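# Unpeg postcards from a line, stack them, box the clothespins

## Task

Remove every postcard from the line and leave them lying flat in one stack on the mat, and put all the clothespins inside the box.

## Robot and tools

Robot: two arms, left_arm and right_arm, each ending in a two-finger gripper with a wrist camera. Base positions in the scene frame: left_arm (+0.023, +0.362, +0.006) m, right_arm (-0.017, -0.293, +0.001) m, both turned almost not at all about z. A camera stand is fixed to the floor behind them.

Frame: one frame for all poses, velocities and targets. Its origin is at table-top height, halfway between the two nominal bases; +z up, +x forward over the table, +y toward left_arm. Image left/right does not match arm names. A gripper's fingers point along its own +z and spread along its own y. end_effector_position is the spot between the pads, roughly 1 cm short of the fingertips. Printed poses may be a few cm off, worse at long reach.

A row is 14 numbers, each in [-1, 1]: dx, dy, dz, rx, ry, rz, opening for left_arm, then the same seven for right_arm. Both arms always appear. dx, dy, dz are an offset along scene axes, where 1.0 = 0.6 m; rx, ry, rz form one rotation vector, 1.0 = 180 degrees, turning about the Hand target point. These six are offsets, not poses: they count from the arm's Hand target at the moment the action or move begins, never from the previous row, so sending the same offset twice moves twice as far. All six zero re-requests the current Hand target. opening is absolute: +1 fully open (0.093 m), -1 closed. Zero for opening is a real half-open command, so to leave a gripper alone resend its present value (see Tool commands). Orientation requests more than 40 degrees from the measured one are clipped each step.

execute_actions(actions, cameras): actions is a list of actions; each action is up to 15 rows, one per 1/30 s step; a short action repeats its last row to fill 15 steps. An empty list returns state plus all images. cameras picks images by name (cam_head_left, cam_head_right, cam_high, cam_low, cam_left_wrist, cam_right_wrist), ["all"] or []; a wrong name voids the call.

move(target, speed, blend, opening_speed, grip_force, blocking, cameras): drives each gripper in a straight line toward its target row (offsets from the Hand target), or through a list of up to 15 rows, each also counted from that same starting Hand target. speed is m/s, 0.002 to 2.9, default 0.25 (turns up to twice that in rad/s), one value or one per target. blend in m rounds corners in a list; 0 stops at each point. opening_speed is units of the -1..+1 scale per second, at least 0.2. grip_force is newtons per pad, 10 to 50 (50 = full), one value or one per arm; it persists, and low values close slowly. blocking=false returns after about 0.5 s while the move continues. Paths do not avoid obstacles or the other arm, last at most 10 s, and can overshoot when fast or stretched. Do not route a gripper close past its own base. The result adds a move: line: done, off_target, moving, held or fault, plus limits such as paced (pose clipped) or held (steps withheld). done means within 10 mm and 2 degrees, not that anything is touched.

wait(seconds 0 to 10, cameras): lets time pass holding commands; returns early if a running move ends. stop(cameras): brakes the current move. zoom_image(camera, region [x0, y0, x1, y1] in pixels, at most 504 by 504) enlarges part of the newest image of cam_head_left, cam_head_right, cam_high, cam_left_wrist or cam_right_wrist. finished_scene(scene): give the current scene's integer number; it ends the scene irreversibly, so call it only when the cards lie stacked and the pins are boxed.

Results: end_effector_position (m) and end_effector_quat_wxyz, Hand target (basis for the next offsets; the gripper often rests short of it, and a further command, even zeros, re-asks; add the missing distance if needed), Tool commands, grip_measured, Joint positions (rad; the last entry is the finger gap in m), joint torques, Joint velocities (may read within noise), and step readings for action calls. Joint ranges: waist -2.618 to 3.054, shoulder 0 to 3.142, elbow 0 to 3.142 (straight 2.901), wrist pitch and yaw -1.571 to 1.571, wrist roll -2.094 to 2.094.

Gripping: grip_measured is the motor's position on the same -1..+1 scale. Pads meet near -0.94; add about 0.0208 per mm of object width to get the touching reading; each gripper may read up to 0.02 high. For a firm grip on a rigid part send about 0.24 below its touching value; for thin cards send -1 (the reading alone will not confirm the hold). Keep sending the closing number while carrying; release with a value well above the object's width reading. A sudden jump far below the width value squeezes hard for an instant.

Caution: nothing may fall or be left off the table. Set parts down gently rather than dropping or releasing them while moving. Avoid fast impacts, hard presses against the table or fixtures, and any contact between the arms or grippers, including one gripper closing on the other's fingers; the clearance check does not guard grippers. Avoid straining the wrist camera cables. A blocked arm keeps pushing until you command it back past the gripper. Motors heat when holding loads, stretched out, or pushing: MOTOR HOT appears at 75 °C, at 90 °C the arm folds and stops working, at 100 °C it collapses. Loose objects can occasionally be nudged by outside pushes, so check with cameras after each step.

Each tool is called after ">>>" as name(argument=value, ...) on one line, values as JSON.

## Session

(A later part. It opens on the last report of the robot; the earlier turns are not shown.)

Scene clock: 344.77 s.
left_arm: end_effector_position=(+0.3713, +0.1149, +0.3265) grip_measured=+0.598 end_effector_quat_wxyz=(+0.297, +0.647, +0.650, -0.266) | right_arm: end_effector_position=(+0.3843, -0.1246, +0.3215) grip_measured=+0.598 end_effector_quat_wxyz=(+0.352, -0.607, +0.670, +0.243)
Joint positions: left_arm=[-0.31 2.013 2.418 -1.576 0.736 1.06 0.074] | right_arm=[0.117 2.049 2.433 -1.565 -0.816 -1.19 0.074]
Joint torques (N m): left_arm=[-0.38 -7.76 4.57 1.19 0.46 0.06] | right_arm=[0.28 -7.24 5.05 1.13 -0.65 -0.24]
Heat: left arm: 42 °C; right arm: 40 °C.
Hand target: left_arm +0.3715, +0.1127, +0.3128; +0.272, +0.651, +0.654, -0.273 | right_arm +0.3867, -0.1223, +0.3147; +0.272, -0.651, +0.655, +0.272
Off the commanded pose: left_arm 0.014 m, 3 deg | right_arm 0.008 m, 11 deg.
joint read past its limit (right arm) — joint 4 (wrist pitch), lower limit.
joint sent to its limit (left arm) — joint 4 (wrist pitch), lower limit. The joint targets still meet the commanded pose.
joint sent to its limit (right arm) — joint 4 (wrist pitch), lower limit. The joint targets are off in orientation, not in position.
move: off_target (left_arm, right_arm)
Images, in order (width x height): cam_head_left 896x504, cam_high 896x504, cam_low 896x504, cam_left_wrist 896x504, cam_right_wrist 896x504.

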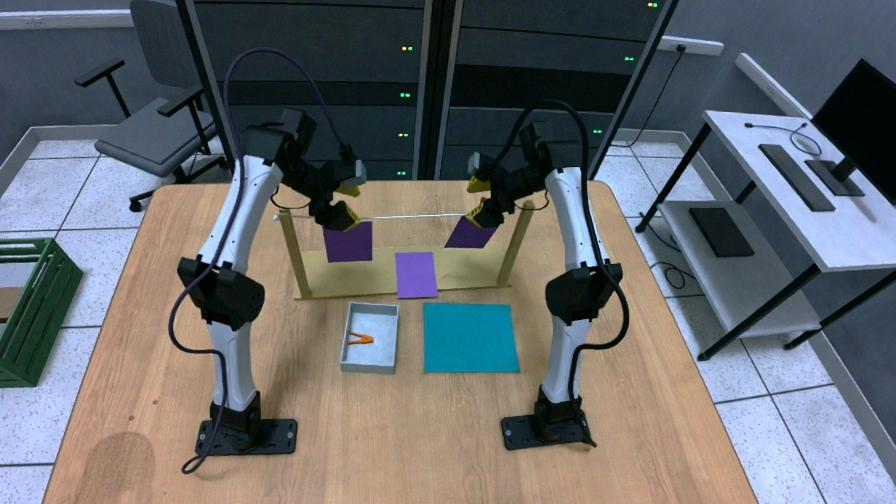

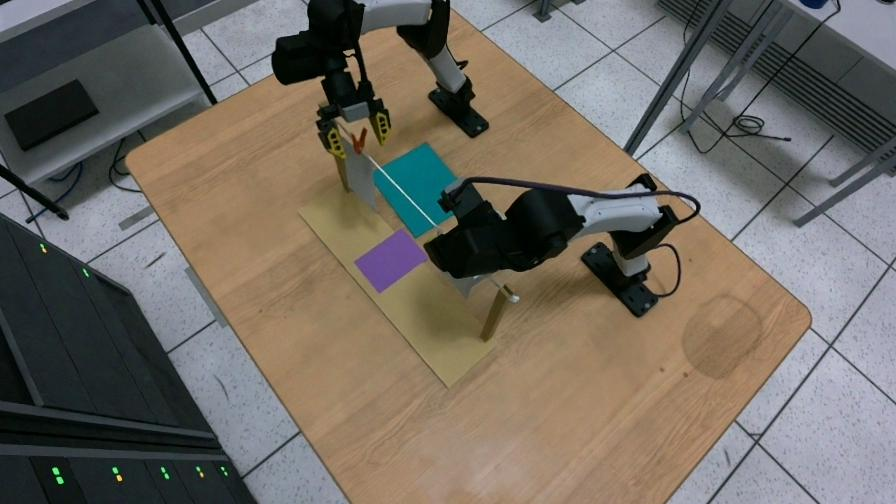

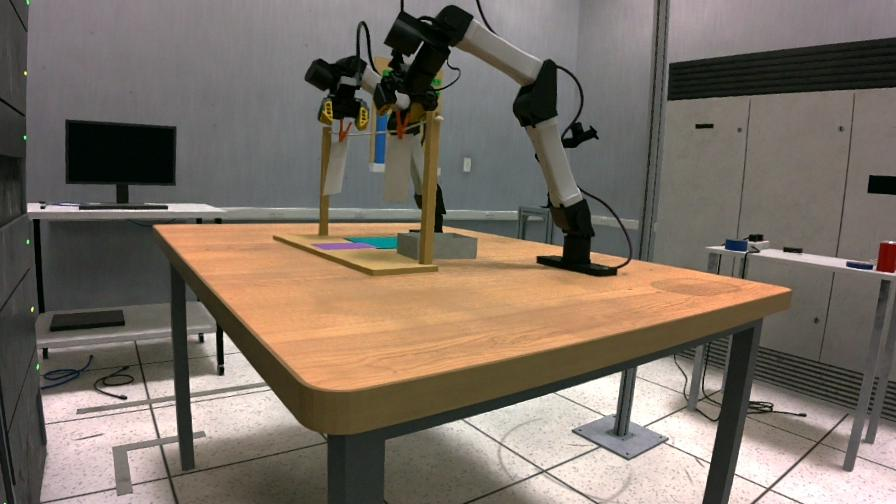

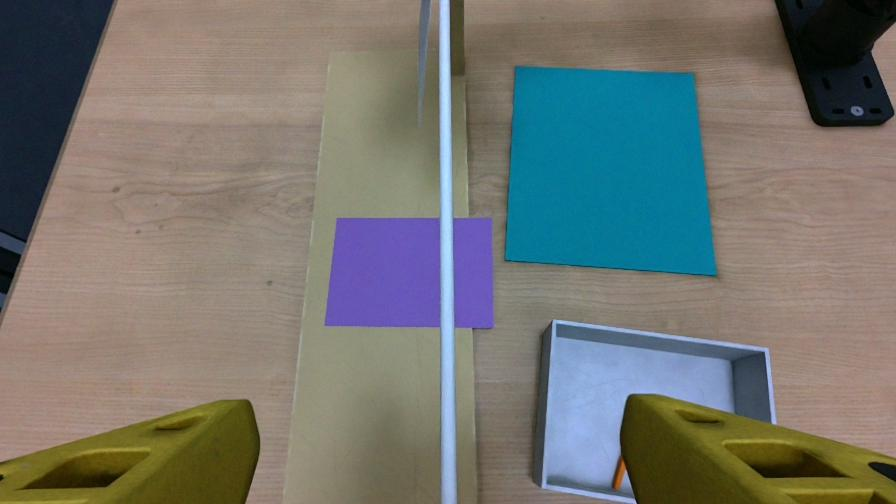

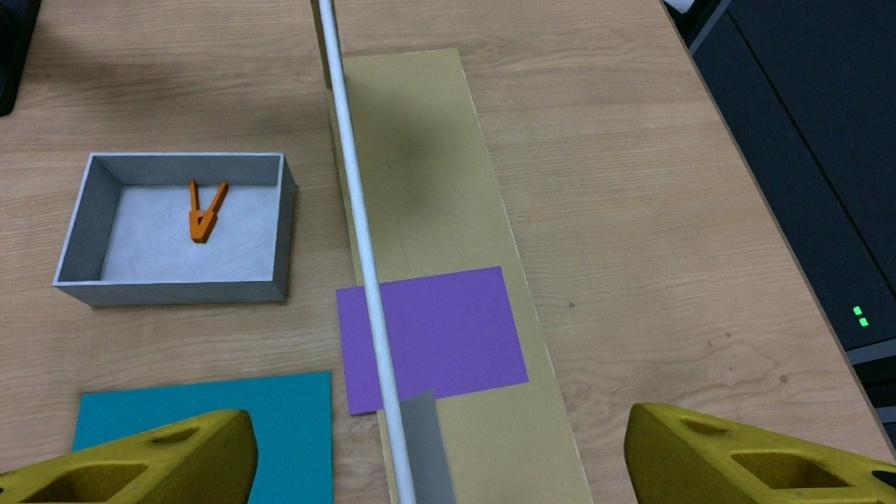

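>>> move(target=[0,0,0,0,0,0,-1,0,0,0,0,0,0,-1], opening_speed=1, cameras=["cam_left_wrist","cam_high","cam_right_wrist","cam_low","cam_head_left"])

>>> zoom_image(camera="cam_low", region=[290, 40, 490, 220])

Scene clock: 354.83 s.
left_arm: end_effector_position=(+0.3713, +0.1150, +0.3264) grip_measured=-0.739 end_effector_quat_wxyz=(+0.297, +0.647, +0.650, -0.266) | right_arm: end_effector_position=(+0.3844, -0.1247, +0.3213) grip_measured=-0.707 end_effector_quat_wxyz=(+0.352, -0.608, +0.669, +0.242)
Joint positions: left_arm=[-0.31 2.013 2.418 -1.576 0.735 1.06 0.01] | right_arm=[0.117 2.049 2.433 -1.565 -0.815 -1.192 0.011]
Joint torques (N m): left_arm=[-0.34 -7.82 4.55 1.17 0.44 0.05] | right_arm=[0.34 -7.28 5.08 1.13 -0.62 -0.2]
Heat: left arm: 42 °C; right arm: 40 °C.
Hand target: left_arm +0.3716, +0.1127, +0.3127; +0.272, +0.651, +0.654, -0.273 | right_arm +0.3867, -0.1223, +0.3147; +0.272, -0.651, +0.655, +0.272
Off the commanded pose: left_arm 0.014 m, 3 deg | right_arm 0.007 m, 11 deg.
joint read past its limit (right arm) — joint 4 (wrist pitch), lower limit.
joint sent to its limit (left arm) — joint 4 (wrist pitch), lower limit. The joint targets still meet the commanded pose.
joint sent to its limit (right arm) — joint 4 (wrist pitch), lower limit. The joint targets are off in orientation, not in position.
move: off_target (left_arm, right_arm)
Images, in order (width x height): cam_head_left 896x504, cam_high 896x504, cam_low 896x504, cam_left_wrist 896x504, cam_right_wrist 896x504.

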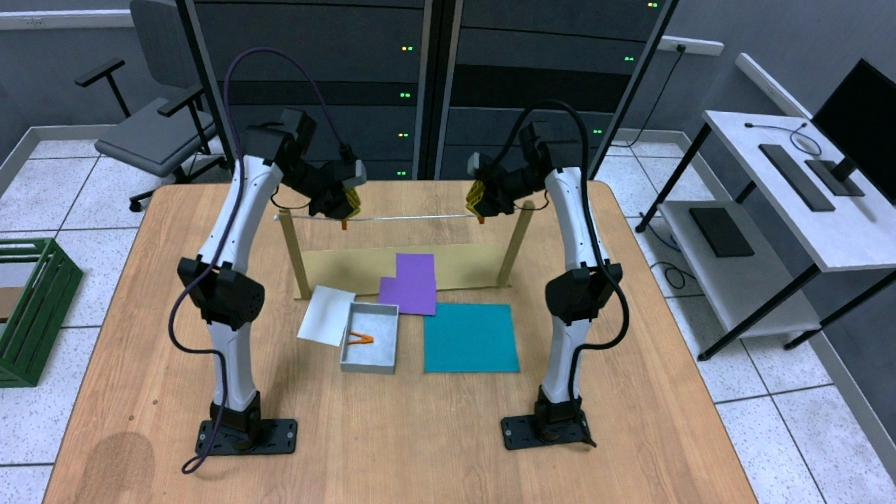

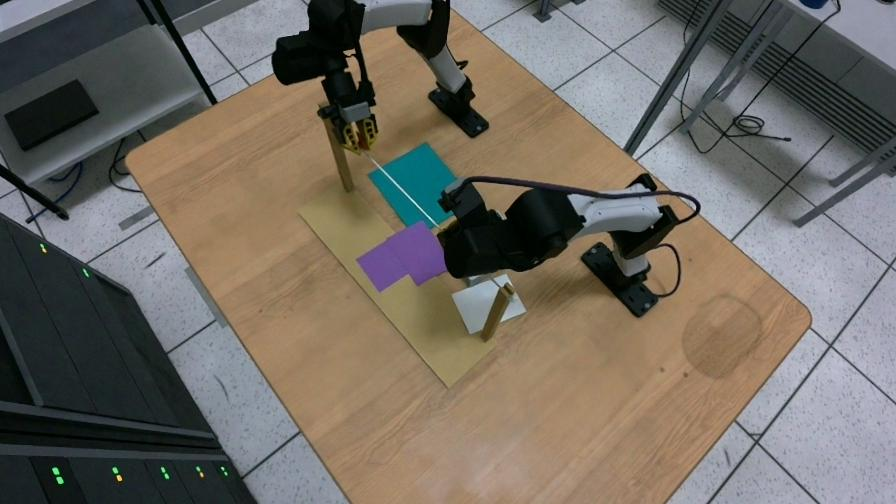

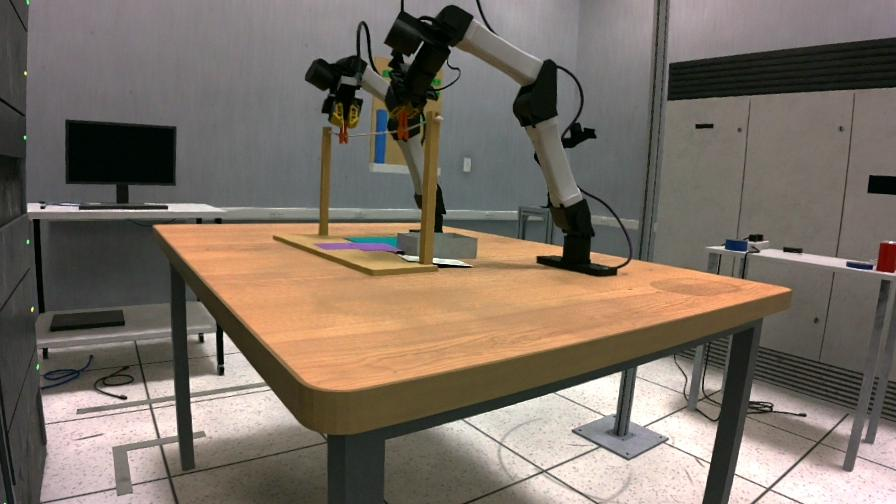

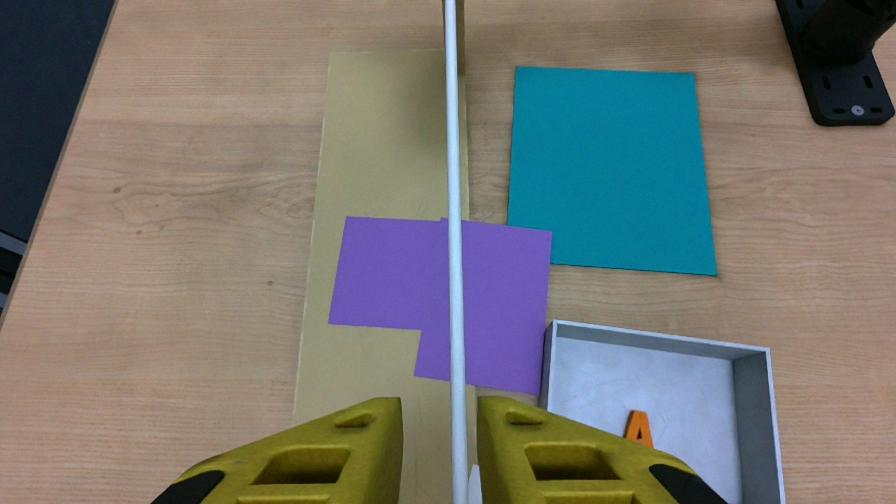

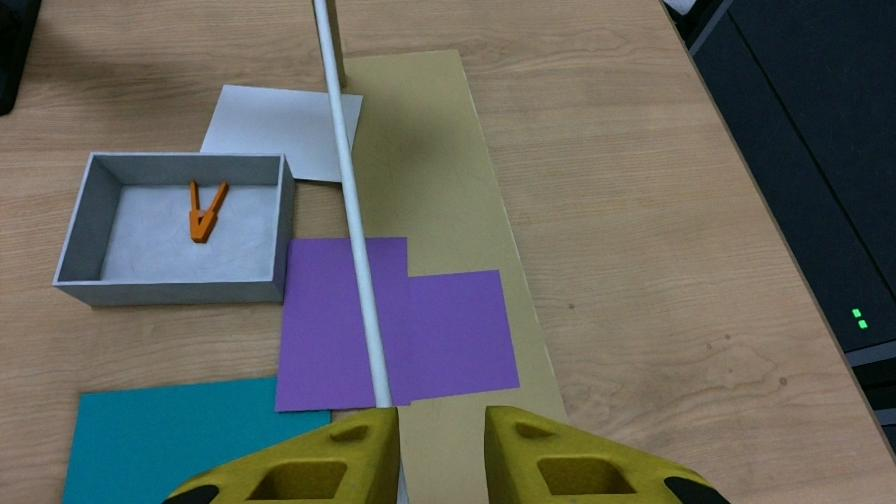

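Scaled by 2.520 from the camera's 896x504 image, which has a finer 1280x720 frame.

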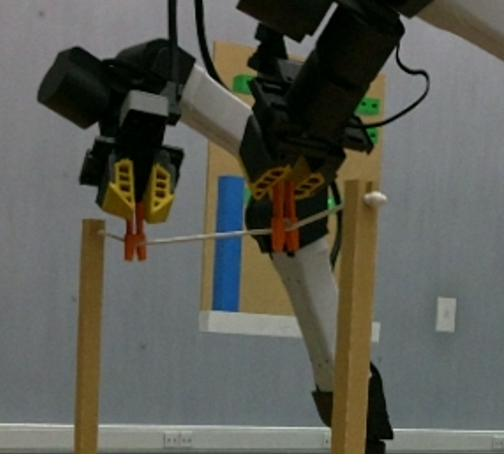

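>>> move(target=[[0,0,0.18,0,0,0,-1,0,0,0.18,0,0,0,-1],[-0.2,0,0.14,0,0,0,-1,-0.16,-0.05,0.15,0,0,0,-1],[-0.205,-0.05,-0.19,0,0,0,-1,-0.16,-0.05,0.05,0,0,0,-1],[-0.205,-0.08,-0.41,0,0,0,-1,-0.16,-0.05,0.0,0,0,0,-1],[-0.205,-0.08,-0.41,0,0,0,0,-0.16,-0.05,0.0,0,0,0,-1]], blend=[0.03,0.04,0.03,0,0], cameras=["cam_left_wrist","cam_right_wrist","cam_low","cam_head_left"])

Scene clock: 369.87 s.
left_arm: end_effector_position=(+0.2495, +0.0659, +0.0743) grip_measured=-0.002 end_effector_quat_wxyz=(+0.274, +0.651, +0.653, -0.274) | right_arm: end_effector_position=(+0.2894, -0.1542, +0.3181) grip_measured=-0.717 end_effector_quat_wxyz=(-0.330, +0.616, -0.674, -0.240)
Joint positions: left_arm=[-0.621 1.609 0.837 -0.239 0.599 0.731 0.045] | right_arm=[0.063 1.655 1.928 -1.566 -0.804 -1.304 0.011]
Joint torques (N m): left_arm=[-0.32 -5.14 5.61 2.02 0.32 -0.11] | right_arm=[0.42 -4.64 5.44 0.92 -0.64 -0.2]
Heat: left arm: 41 °C; right arm: 41 °C.
Hand target: left_arm +0.2484, +0.0647, +0.0667; +0.271, +0.651, +0.654, -0.273 | right_arm +0.2908, -0.1523, +0.3147; +0.272, -0.651, +0.655, +0.272
Off the commanded pose: left_arm 0.008 m, 0 deg | right_arm 0.004 m, 9 deg.
joint read past its limit (right arm) — joint 4 (wrist pitch), lower limit.
joint sent to its limit (right arm) — joint 4 (wrist pitch), lower limit. The joint targets are off in orientation, not in position.
move: off_target (right_arm)
Images, in order (width x height): cam_head_left 896x504, cam_low 896x504, cam_left_wrist 896x504, cam_right_wrist 896x504.

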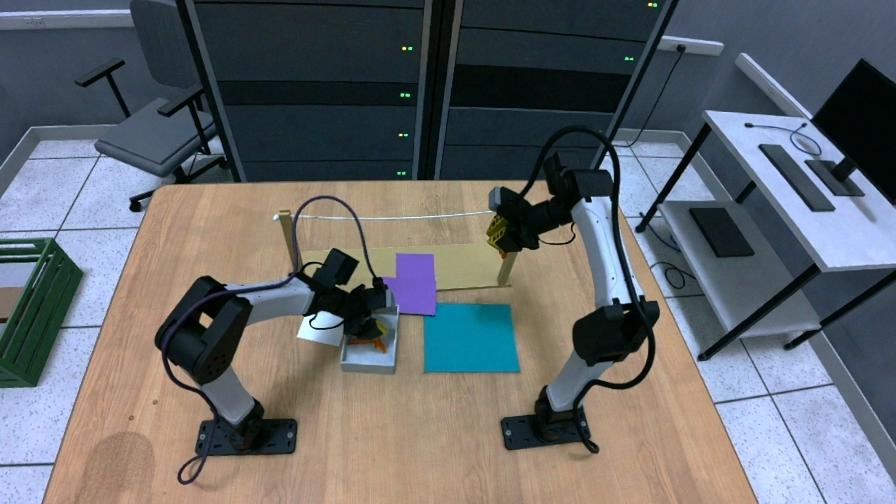

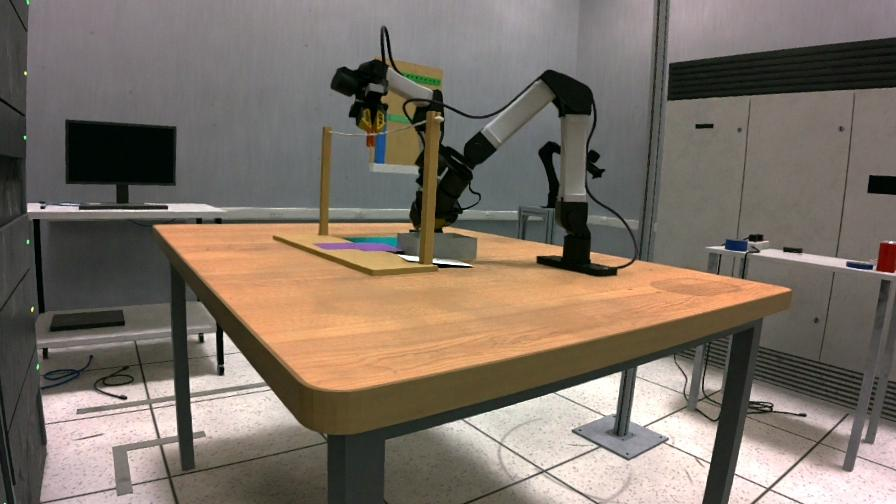

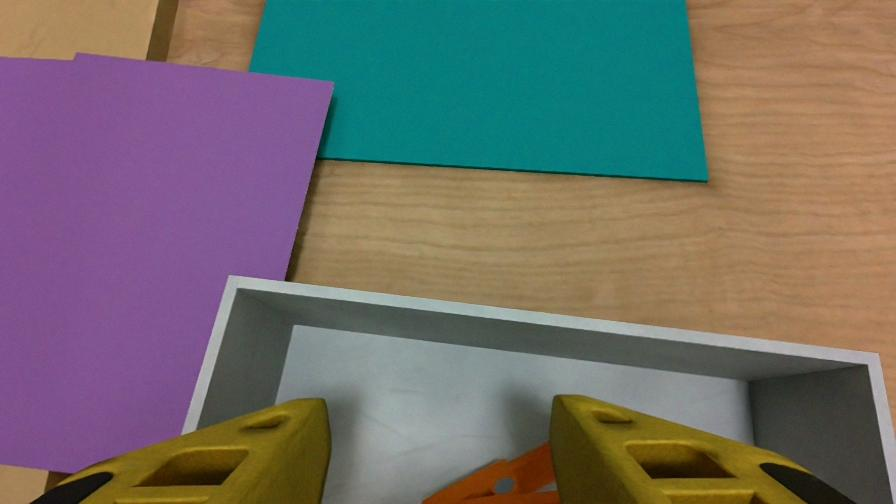

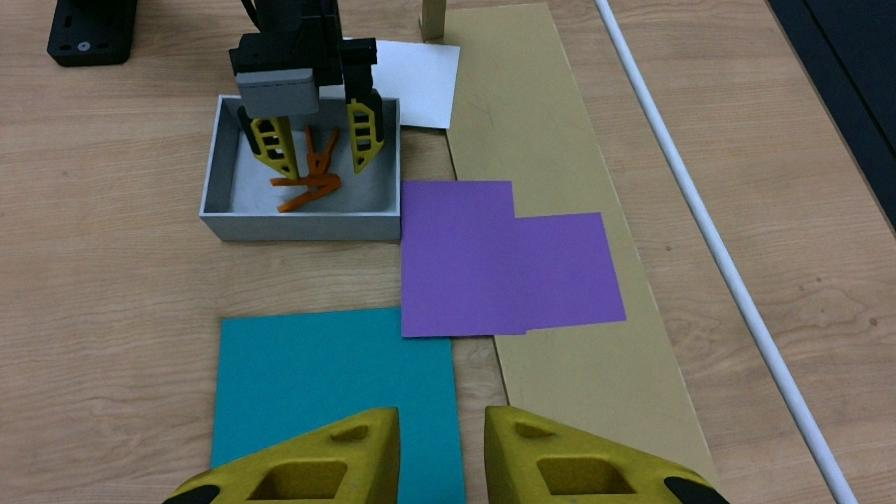

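>>> move(target=[[0,0.09,0.18,0,0,0,0,0,0,0,0,0,0,-1],[-0.05,0.33,0.3,0,0,0,0,-0.05,0.05,-0.05,0,0,0,-1],[-0.05,0.33,0.3,0,0,0,0,-0.07,0.14,-0.22,0,0,0,-1]], blend=[0.03,0.03,0], cameras=["cam_right_wrist","cam_head_left","cam_head_right"])

Scene clock: 378.07 s.
left_arm: end_effector_position=(+0.2198, +0.2617, +0.2382) grip_measured=-0.002 end_effector_quat_wxyz=(+0.284, +0.638, +0.672, -0.247) | right_arm: end_effector_position=(+0.2493, -0.0705, +0.1759) grip_measured=-0.717 end_effector_quat_wxyz=(-0.258, +0.649, -0.661, -0.276)
Joint positions: left_arm=[0.129 1.268 1.275 -1.571 0.773 1.606 0.045] | right_arm=[0.377 1.548 1.259 -0.96 -0.718 -1.059 0.011]
Joint torques (N m): left_arm=[0.54 -3.84 8.34 0.24 0.6 0.04] | right_arm=[0.28 -7.6 6.24 1.22 -0.63 0.11]
Heat: left arm: 41 °C; right arm: 41 °C.
Hand target: left_arm +0.2183, +0.2627, +0.2467; +0.271, +0.651, +0.654, -0.273 | right_arm +0.2488, -0.0683, +0.1827; -0.272, +0.651, -0.655, -0.272
Off the commanded pose: left_arm 0.009 m, 4 deg | right_arm 0.007 m, 2 deg.
joint sent to its limit (left arm) — joint 4 (wrist pitch), lower limit. The joint targets are off in orientation, not in position.
move: off_target (left_arm)
Images, in order (width x height): cam_head_left 896x504, cam_head_right 896x504, cam_right_wrist 896x504.

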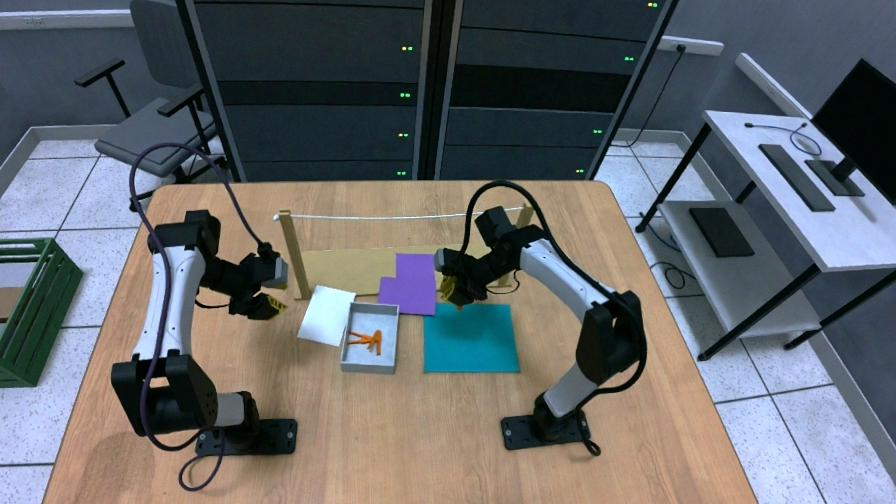

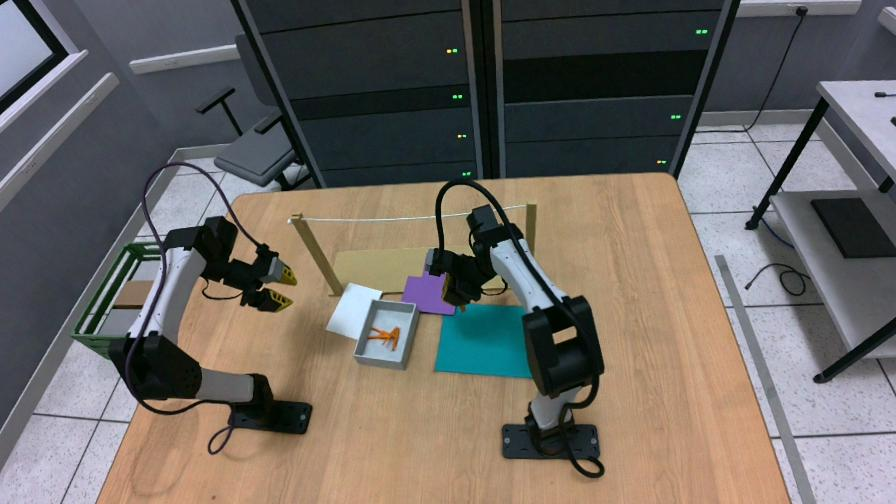

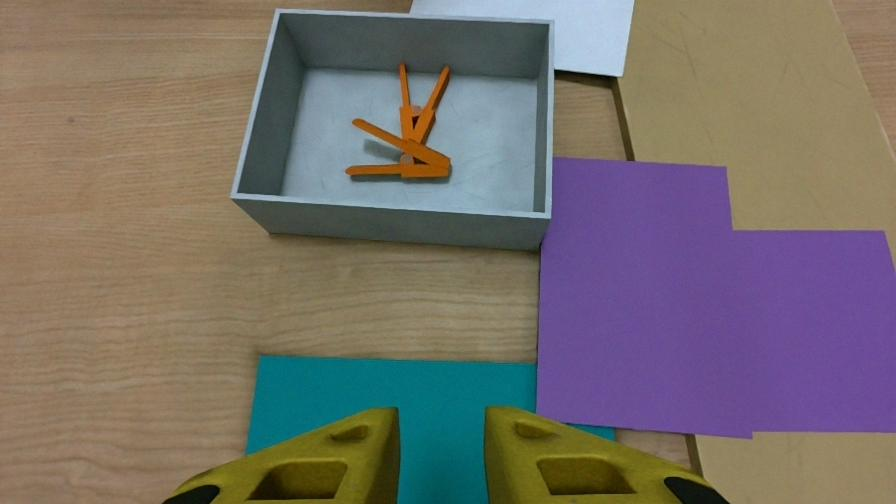

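>>> move(target=[[0,0,0,0,0,0,0,-0.02,0.21,0.0,0,0,0,-1],[0,0,0,0,0,0,0,-0.02,0.21,-0.11,0,0,0,-1]], blend=[0.03,0], cameras=["cam_right_wrist","cam_head_left","cam_head_right"])

Scene clock: 395.97 s.
left_arm: end_effector_position=(+0.2198, +0.2617, +0.2382) grip_measured=-0.002 end_effector_quat_wxyz=(+0.284, +0.638, +0.672, -0.247) | right_arm: end_effector_position=(+0.2345, +0.0532, +0.1152) grip_measured=-0.717 end_effector_quat_wxyz=(-0.264, +0.653, -0.657, -0.271)
Joint positions: left_arm=[0.129 1.268 1.275 -1.571 0.773 1.606 0.045] | right_arm=[0.74 1.727 1.172 -0.44 -0.551 -0.662 0.011]
Joint torques (N m): left_arm=[0.57 -3.84 8.25 0.24 0.61 0.05] | right_arm=[0.16 -6.78 7.25 1.76 -0.41 0.17]
Heat: left arm: 41 °C; right arm: 42 °C.
Hand target: left_arm +0.2184, +0.2627, +0.2467; +0.271, +0.651, +0.654, -0.273 | right_arm +0.2367, +0.0578, +0.1167; -0.272, +0.651, -0.655, -0.272
Off the commanded pose: left_arm 0.009 m, 4 deg | right_arm 0.005 m, 1 deg.
joint sent to its limit (left arm) — joint 4 (wrist pitch), lower limit. The joint targets are off in orientation, not in position.
move: off_target (left_arm)
Images, in order (width x height): cam_head_left 896x504, cam_head_right 896x504, cam_right_wrist 896x504.

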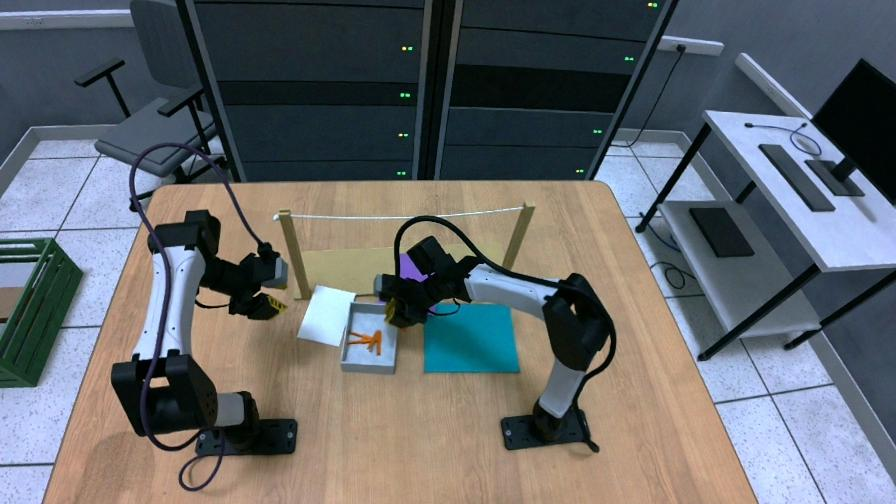

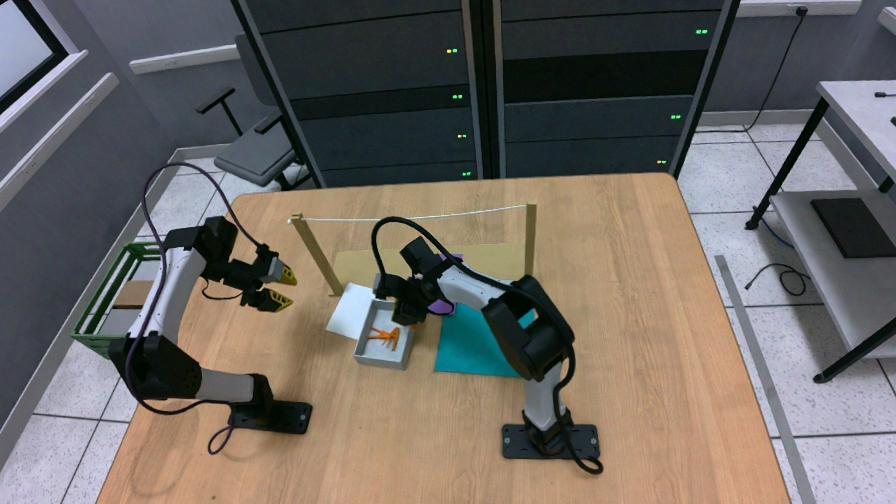

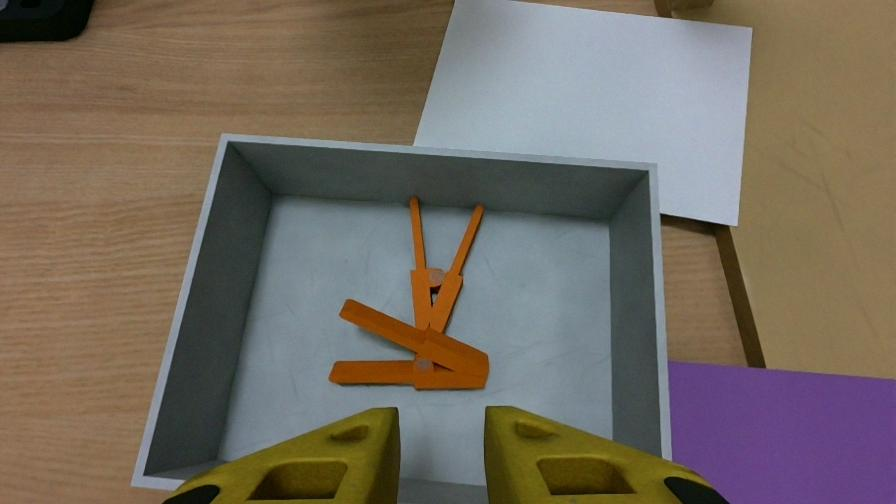

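>>> move(target=[[0,0,0,0,0,0,0,0.02,0.045,-0.06,0,0,0,-1],[0,0,0,0,0,0,0,0.02,0.045,-0.06,0,0,0,0],[0,0,0,0,0,0,0,0.02,-0.05,0.1,0,0,0,0],[0,0,0,0,0,0,0,0.0,-0.35,0.2,0,0,0,0]], blend=[0,0,0.03,0], cameras=["cam_right_wrist","cam_head_left","cam_head_right","cam_low","cam_left_wrist"])

>>> zoom_image(camera="cam_head_left", region=[280, 230, 540, 390])

>>> zoom_image(camera="cam_head_right", region=[310, 230, 570, 390])

Scene clock: 407.23 s.
left_arm: end_effector_position=(+0.2198, +0.2617, +0.2382) grip_measured=-0.002 end_effector_quat_wxyz=(+0.284, +0.638, +0.672, -0.247) | right_arm: end_effector_position=(+0.2335, -0.1557, +0.2290) grip_measured=-0.002 end_effector_quat_wxyz=(-0.257, +0.647, -0.667, -0.264)
Joint positions: left_arm=[0.129 1.268 1.275 -1.571 0.773 1.606 0.045] | right_arm=[0.094 1.486 1.436 -1.435 -0.75 -1.417 0.045]
Joint torques (N m): left_arm=[0.62 -3.88 8.29 0.22 0.62 0.05] | right_arm=[-0.49 -3.62 8.65 0.49 -1.05 -0.18]
Heat: left arm: 42 °C; right arm: 41 °C.
Hand target: left_arm +0.2184, +0.2627, +0.2467; +0.271, +0.651, +0.654, -0.273 | right_arm +0.2367, -0.1523, +0.2367; -0.272, +0.651, -0.655, -0.272
Off the commanded pose: left_arm 0.009 m, 4 deg | right_arm 0.009 m, 2 deg.
joint sent to its limit (left arm) — joint 4 (wrist pitch), lower limit. The joint targets are off in orientation, not in position.
move: off_target (left_arm); target 2's new opening was sent with right_arm's hand 0.020 m and 3 deg from that target
Images, in order (width x height): cam_head_left 896x504, cam_head_right 896x504, cam_low 896x504, cam_left_wrist 896x504, cam_right_wrist 896x504.

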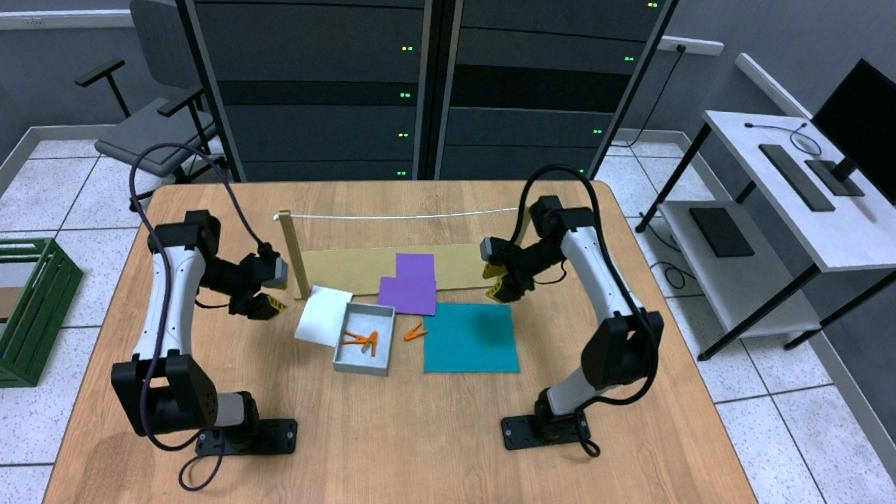

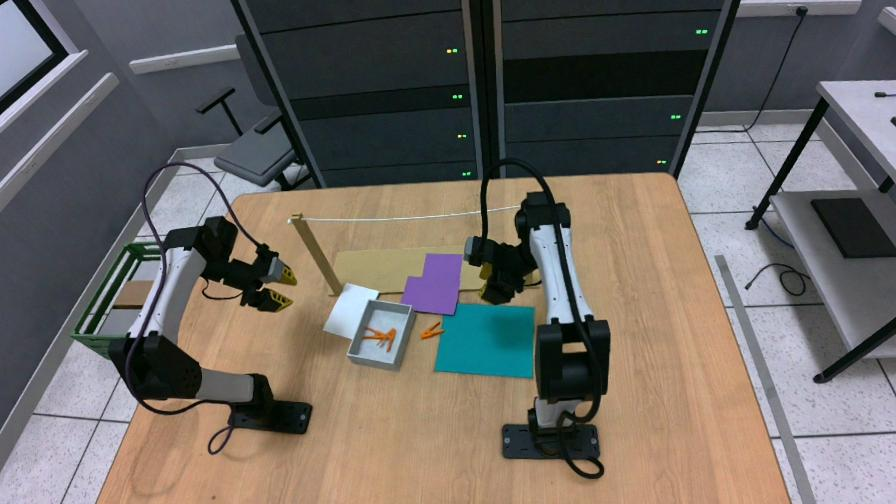

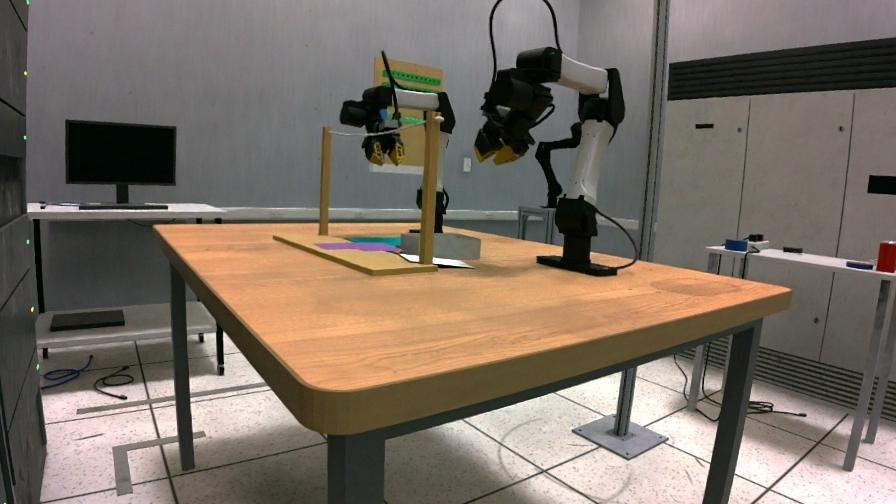

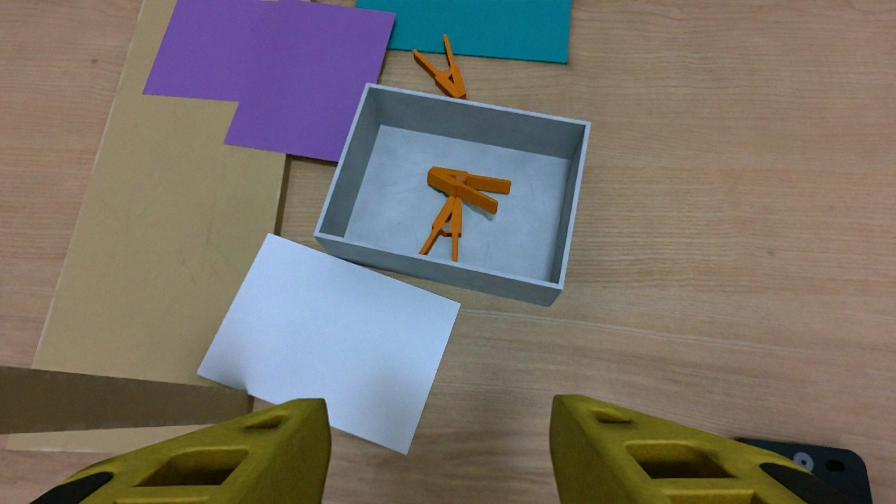

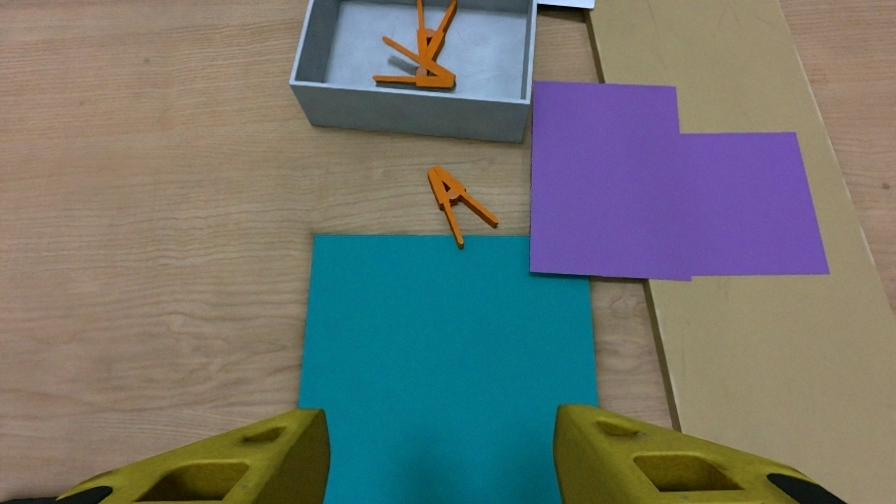

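Scaled by 1.938 from the camera's 896x504 image, which has a finer 1280x720 frame.

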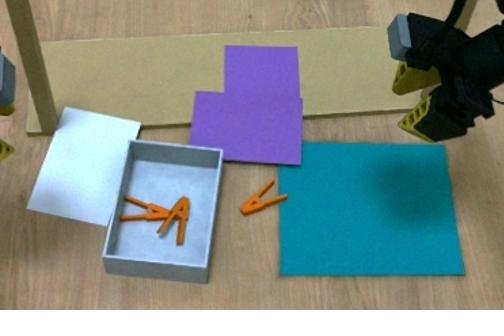

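Scaled by 1.938 from the camera's 896x504 image, which has a finer 1280x720 frame.

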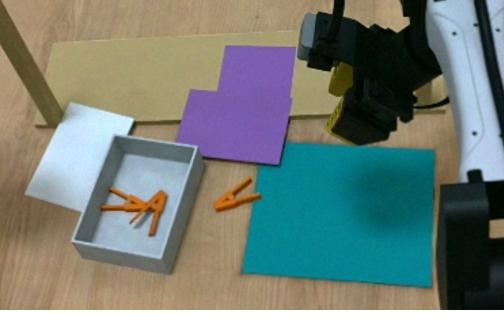

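>>> move(target=[0,0,0,0,0,0,0,0.0,0.25,-0.02,-0.196,0.196,-0.469,0.3], cameras=["cam_right_wrist","cam_head_left"])

Scene clock: 419.30 s.
left_arm: end_effector_position=(+0.2198, +0.2617, +0.2382) grip_measured=-0.002 end_effector_quat_wxyz=(+0.284, +0.638, +0.672, -0.247) | right_arm: end_effector_position=(+0.2356, -0.0036, +0.2236) grip_measured=+0.298 end_effector_quat_wxyz=(+0.056, -0.009, +0.996, +0.071)
Joint positions: left_arm=[0.129 1.268 1.275 -1.571 0.773 1.606 0.045] | right_arm=[0.853 1.914 2.076 -1.551 -0.011 0.832 0.06]
Joint torques (N m): left_arm=[0.55 -3.9 8.34 0.24 0.6 0.08] | right_arm=[0.43 -6.63 8.24 0.68 0.09 0.17]
Heat: left arm: 42 °C; right arm: 42 °C.
Hand target: left_arm +0.2184, +0.2627, +0.2467; +0.271, +0.651, +0.654, -0.273 | right_arm +0.2367, -0.0023, +0.2246; +0.000, -0.001, +1.000, +0.000
Off the commanded pose: left_arm 0.009 m, 4 deg | right_arm 0.002 m, 10 deg.
joint sent to its limit (left arm) — joint 4 (wrist pitch), lower limit. The joint targets are off in orientation, not in position.
joint sent to its limit (right arm) — joint 4 (wrist pitch), lower limit. The joint targets are off in orientation, not in position.
move: off_target (left_arm, right_arm)
Images, in order (width x height): cam_head_left 896x504, cam_right_wrist 896x504.

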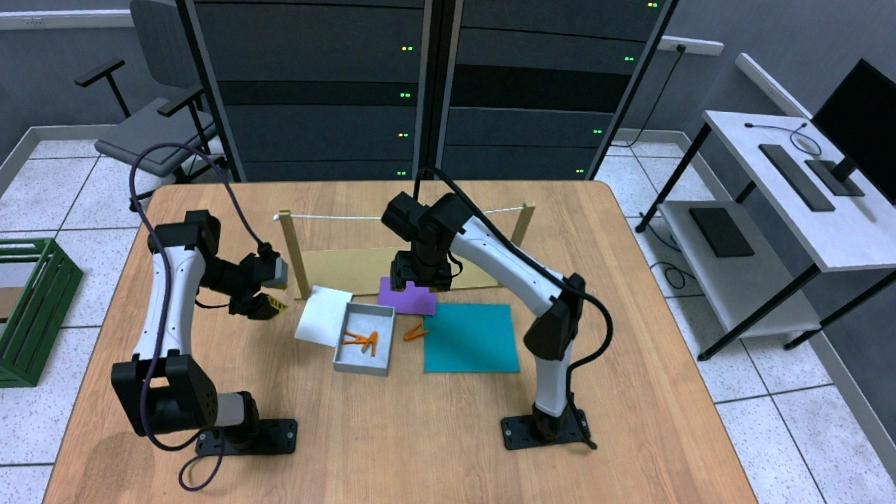

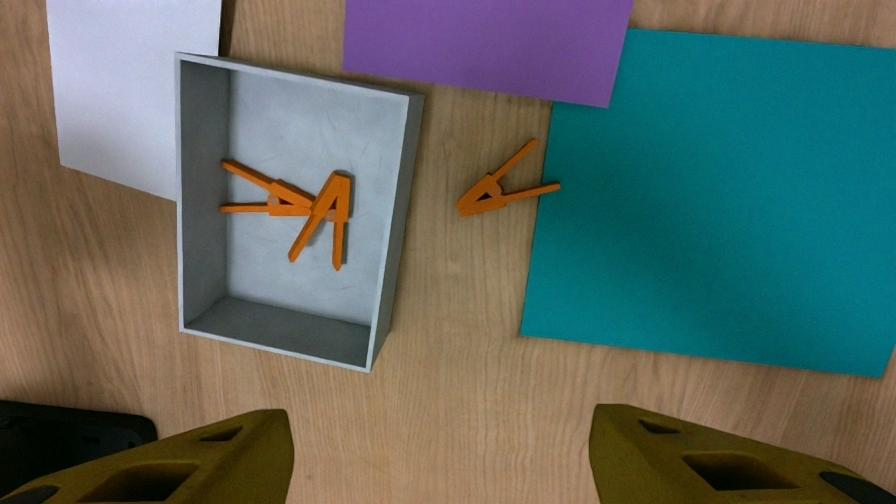

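>>> move(target=[0,0,0,0,0,0,0,0.08,0.01,-0.17,0,0,-0.31,0.0], cameras=["cam_right_wrist","cam_head_left"])

Scene clock: 433.67 s.
left_arm: end_effector_position=(+0.2198, +0.2617, +0.2382) grip_measured=-0.002 end_effector_quat_wxyz=(+0.284, +0.638, +0.672, -0.247) | right_arm: end_effector_position=(+0.2787, +0.0004, +0.1233) grip_measured=+0.002 end_effector_quat_wxyz=(-0.001, +0.454, +0.891, -0.007)
Joint positions: left_arm=[0.129 1.268 1.275 -1.571 0.773 1.606 0.045] | right_arm=[0.787 2.177 2.072 -1.479 0.003 1.725 0.045]
Joint torques (N m): left_arm=[0.51 -3.84 8.31 0.23 0.61 0.07] | right_arm=[-0.54 -8.49 8.16 0.37 -0.03 0.23]
Heat: left arm: 43 °C; right arm: 42 °C.
Hand target: left_arm +0.2184, +0.2627, +0.2467; +0.271, +0.651, +0.654, -0.273 | right_arm +0.2847, +0.0037, +0.1227; +0.000, +0.467, +0.884, +0.000
Off the commanded pose: left_arm 0.009 m, 4 deg | right_arm 0.007 m, 2 deg.
joint sent to its limit (left arm) — joint 4 (wrist pitch), lower limit. The joint targets are off in orientation, not in position.
move: off_target (left_arm)
Images, in order (width x height): cam_head_left 896x504, cam_right_wrist 896x504.

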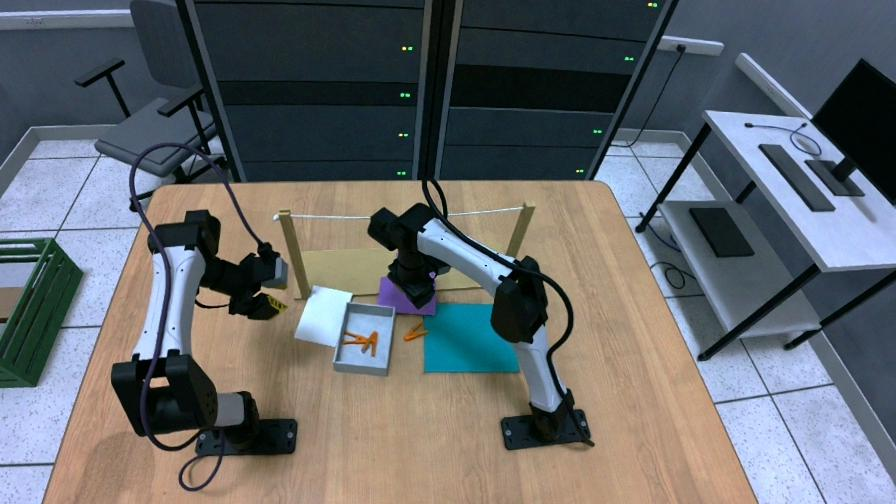

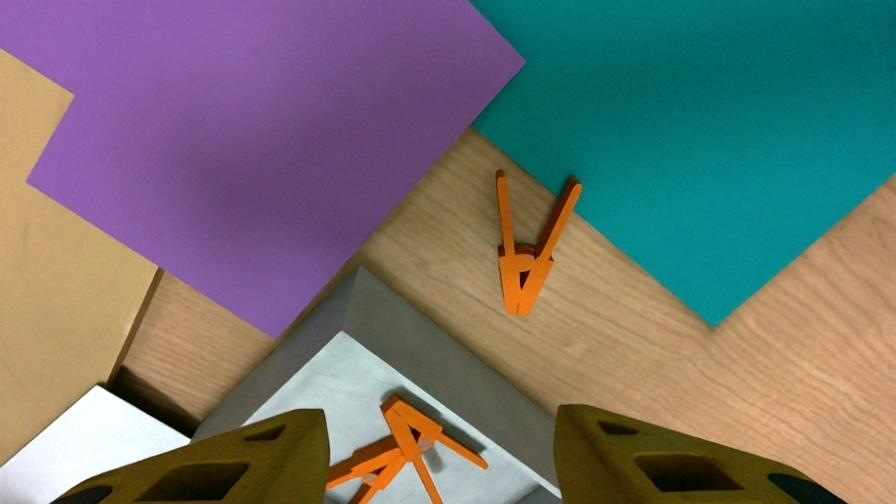

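>>> move(target=[0,0,0,0,0,0,0,-0.025,-0.062,-0.09,0,0,0,0.0], cameras=["cam_right_wrist"])

Scene clock: 444.37 s.
left_arm: end_effector_position=(+0.2198, +0.2617, +0.2382) grip_measured=-0.002 end_effector_quat_wxyz=(+0.284, +0.638, +0.672, -0.247) | right_arm: end_effector_position=(+0.2674, -0.0347, +0.0580) grip_measured=+0.002 end_effector_quat_wxyz=(-0.005, +0.469, +0.883, -0.019)
Joint positions: left_arm=[0.129 1.268 1.275 -1.571 0.773 1.606 0.045] | right_arm=[0.744 2.069 1.644 -1.184 0.003 1.715 0.045]
Joint torques (N m): left_arm=[0.55 -3.85 8.27 0.26 0.6 0.06] | right_arm=[-0.39 -11.86 5.44 0.39 -0.05 -0.01]
Heat: left arm: 43 °C; right arm: 43 °C.
Hand target: left_arm +0.2184, +0.2627, +0.2467; +0.271, +0.651, +0.654, -0.273 | right_arm +0.2697, -0.0335, +0.0686; +0.000, +0.467, +0.884, +0.000
Off the commanded pose: left_arm 0.009 m, 4 deg | right_arm 0.011 m, 2 deg.
joint sent to its limit (left arm) — joint 4 (wrist pitch), lower limit. The joint targets are off in orientation, not in position.
move: off_target (left_arm, right_arm)
Images, in order (width x height): cam_right_wrist 896x504.

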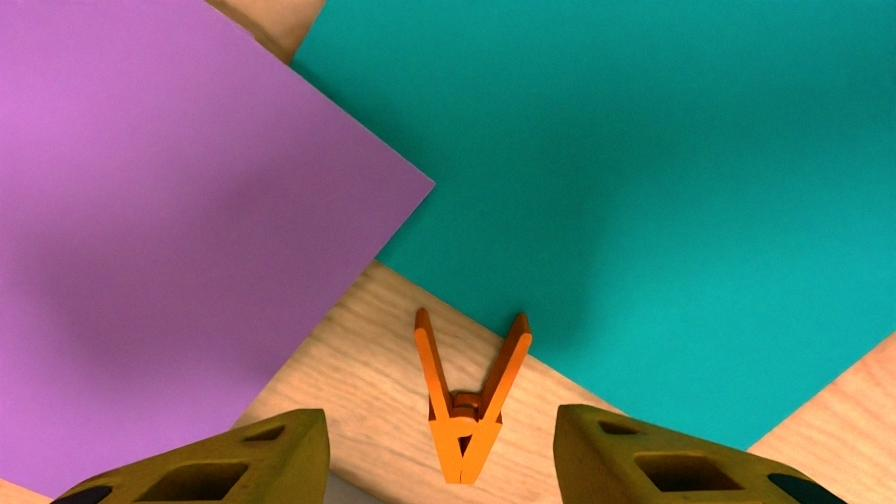

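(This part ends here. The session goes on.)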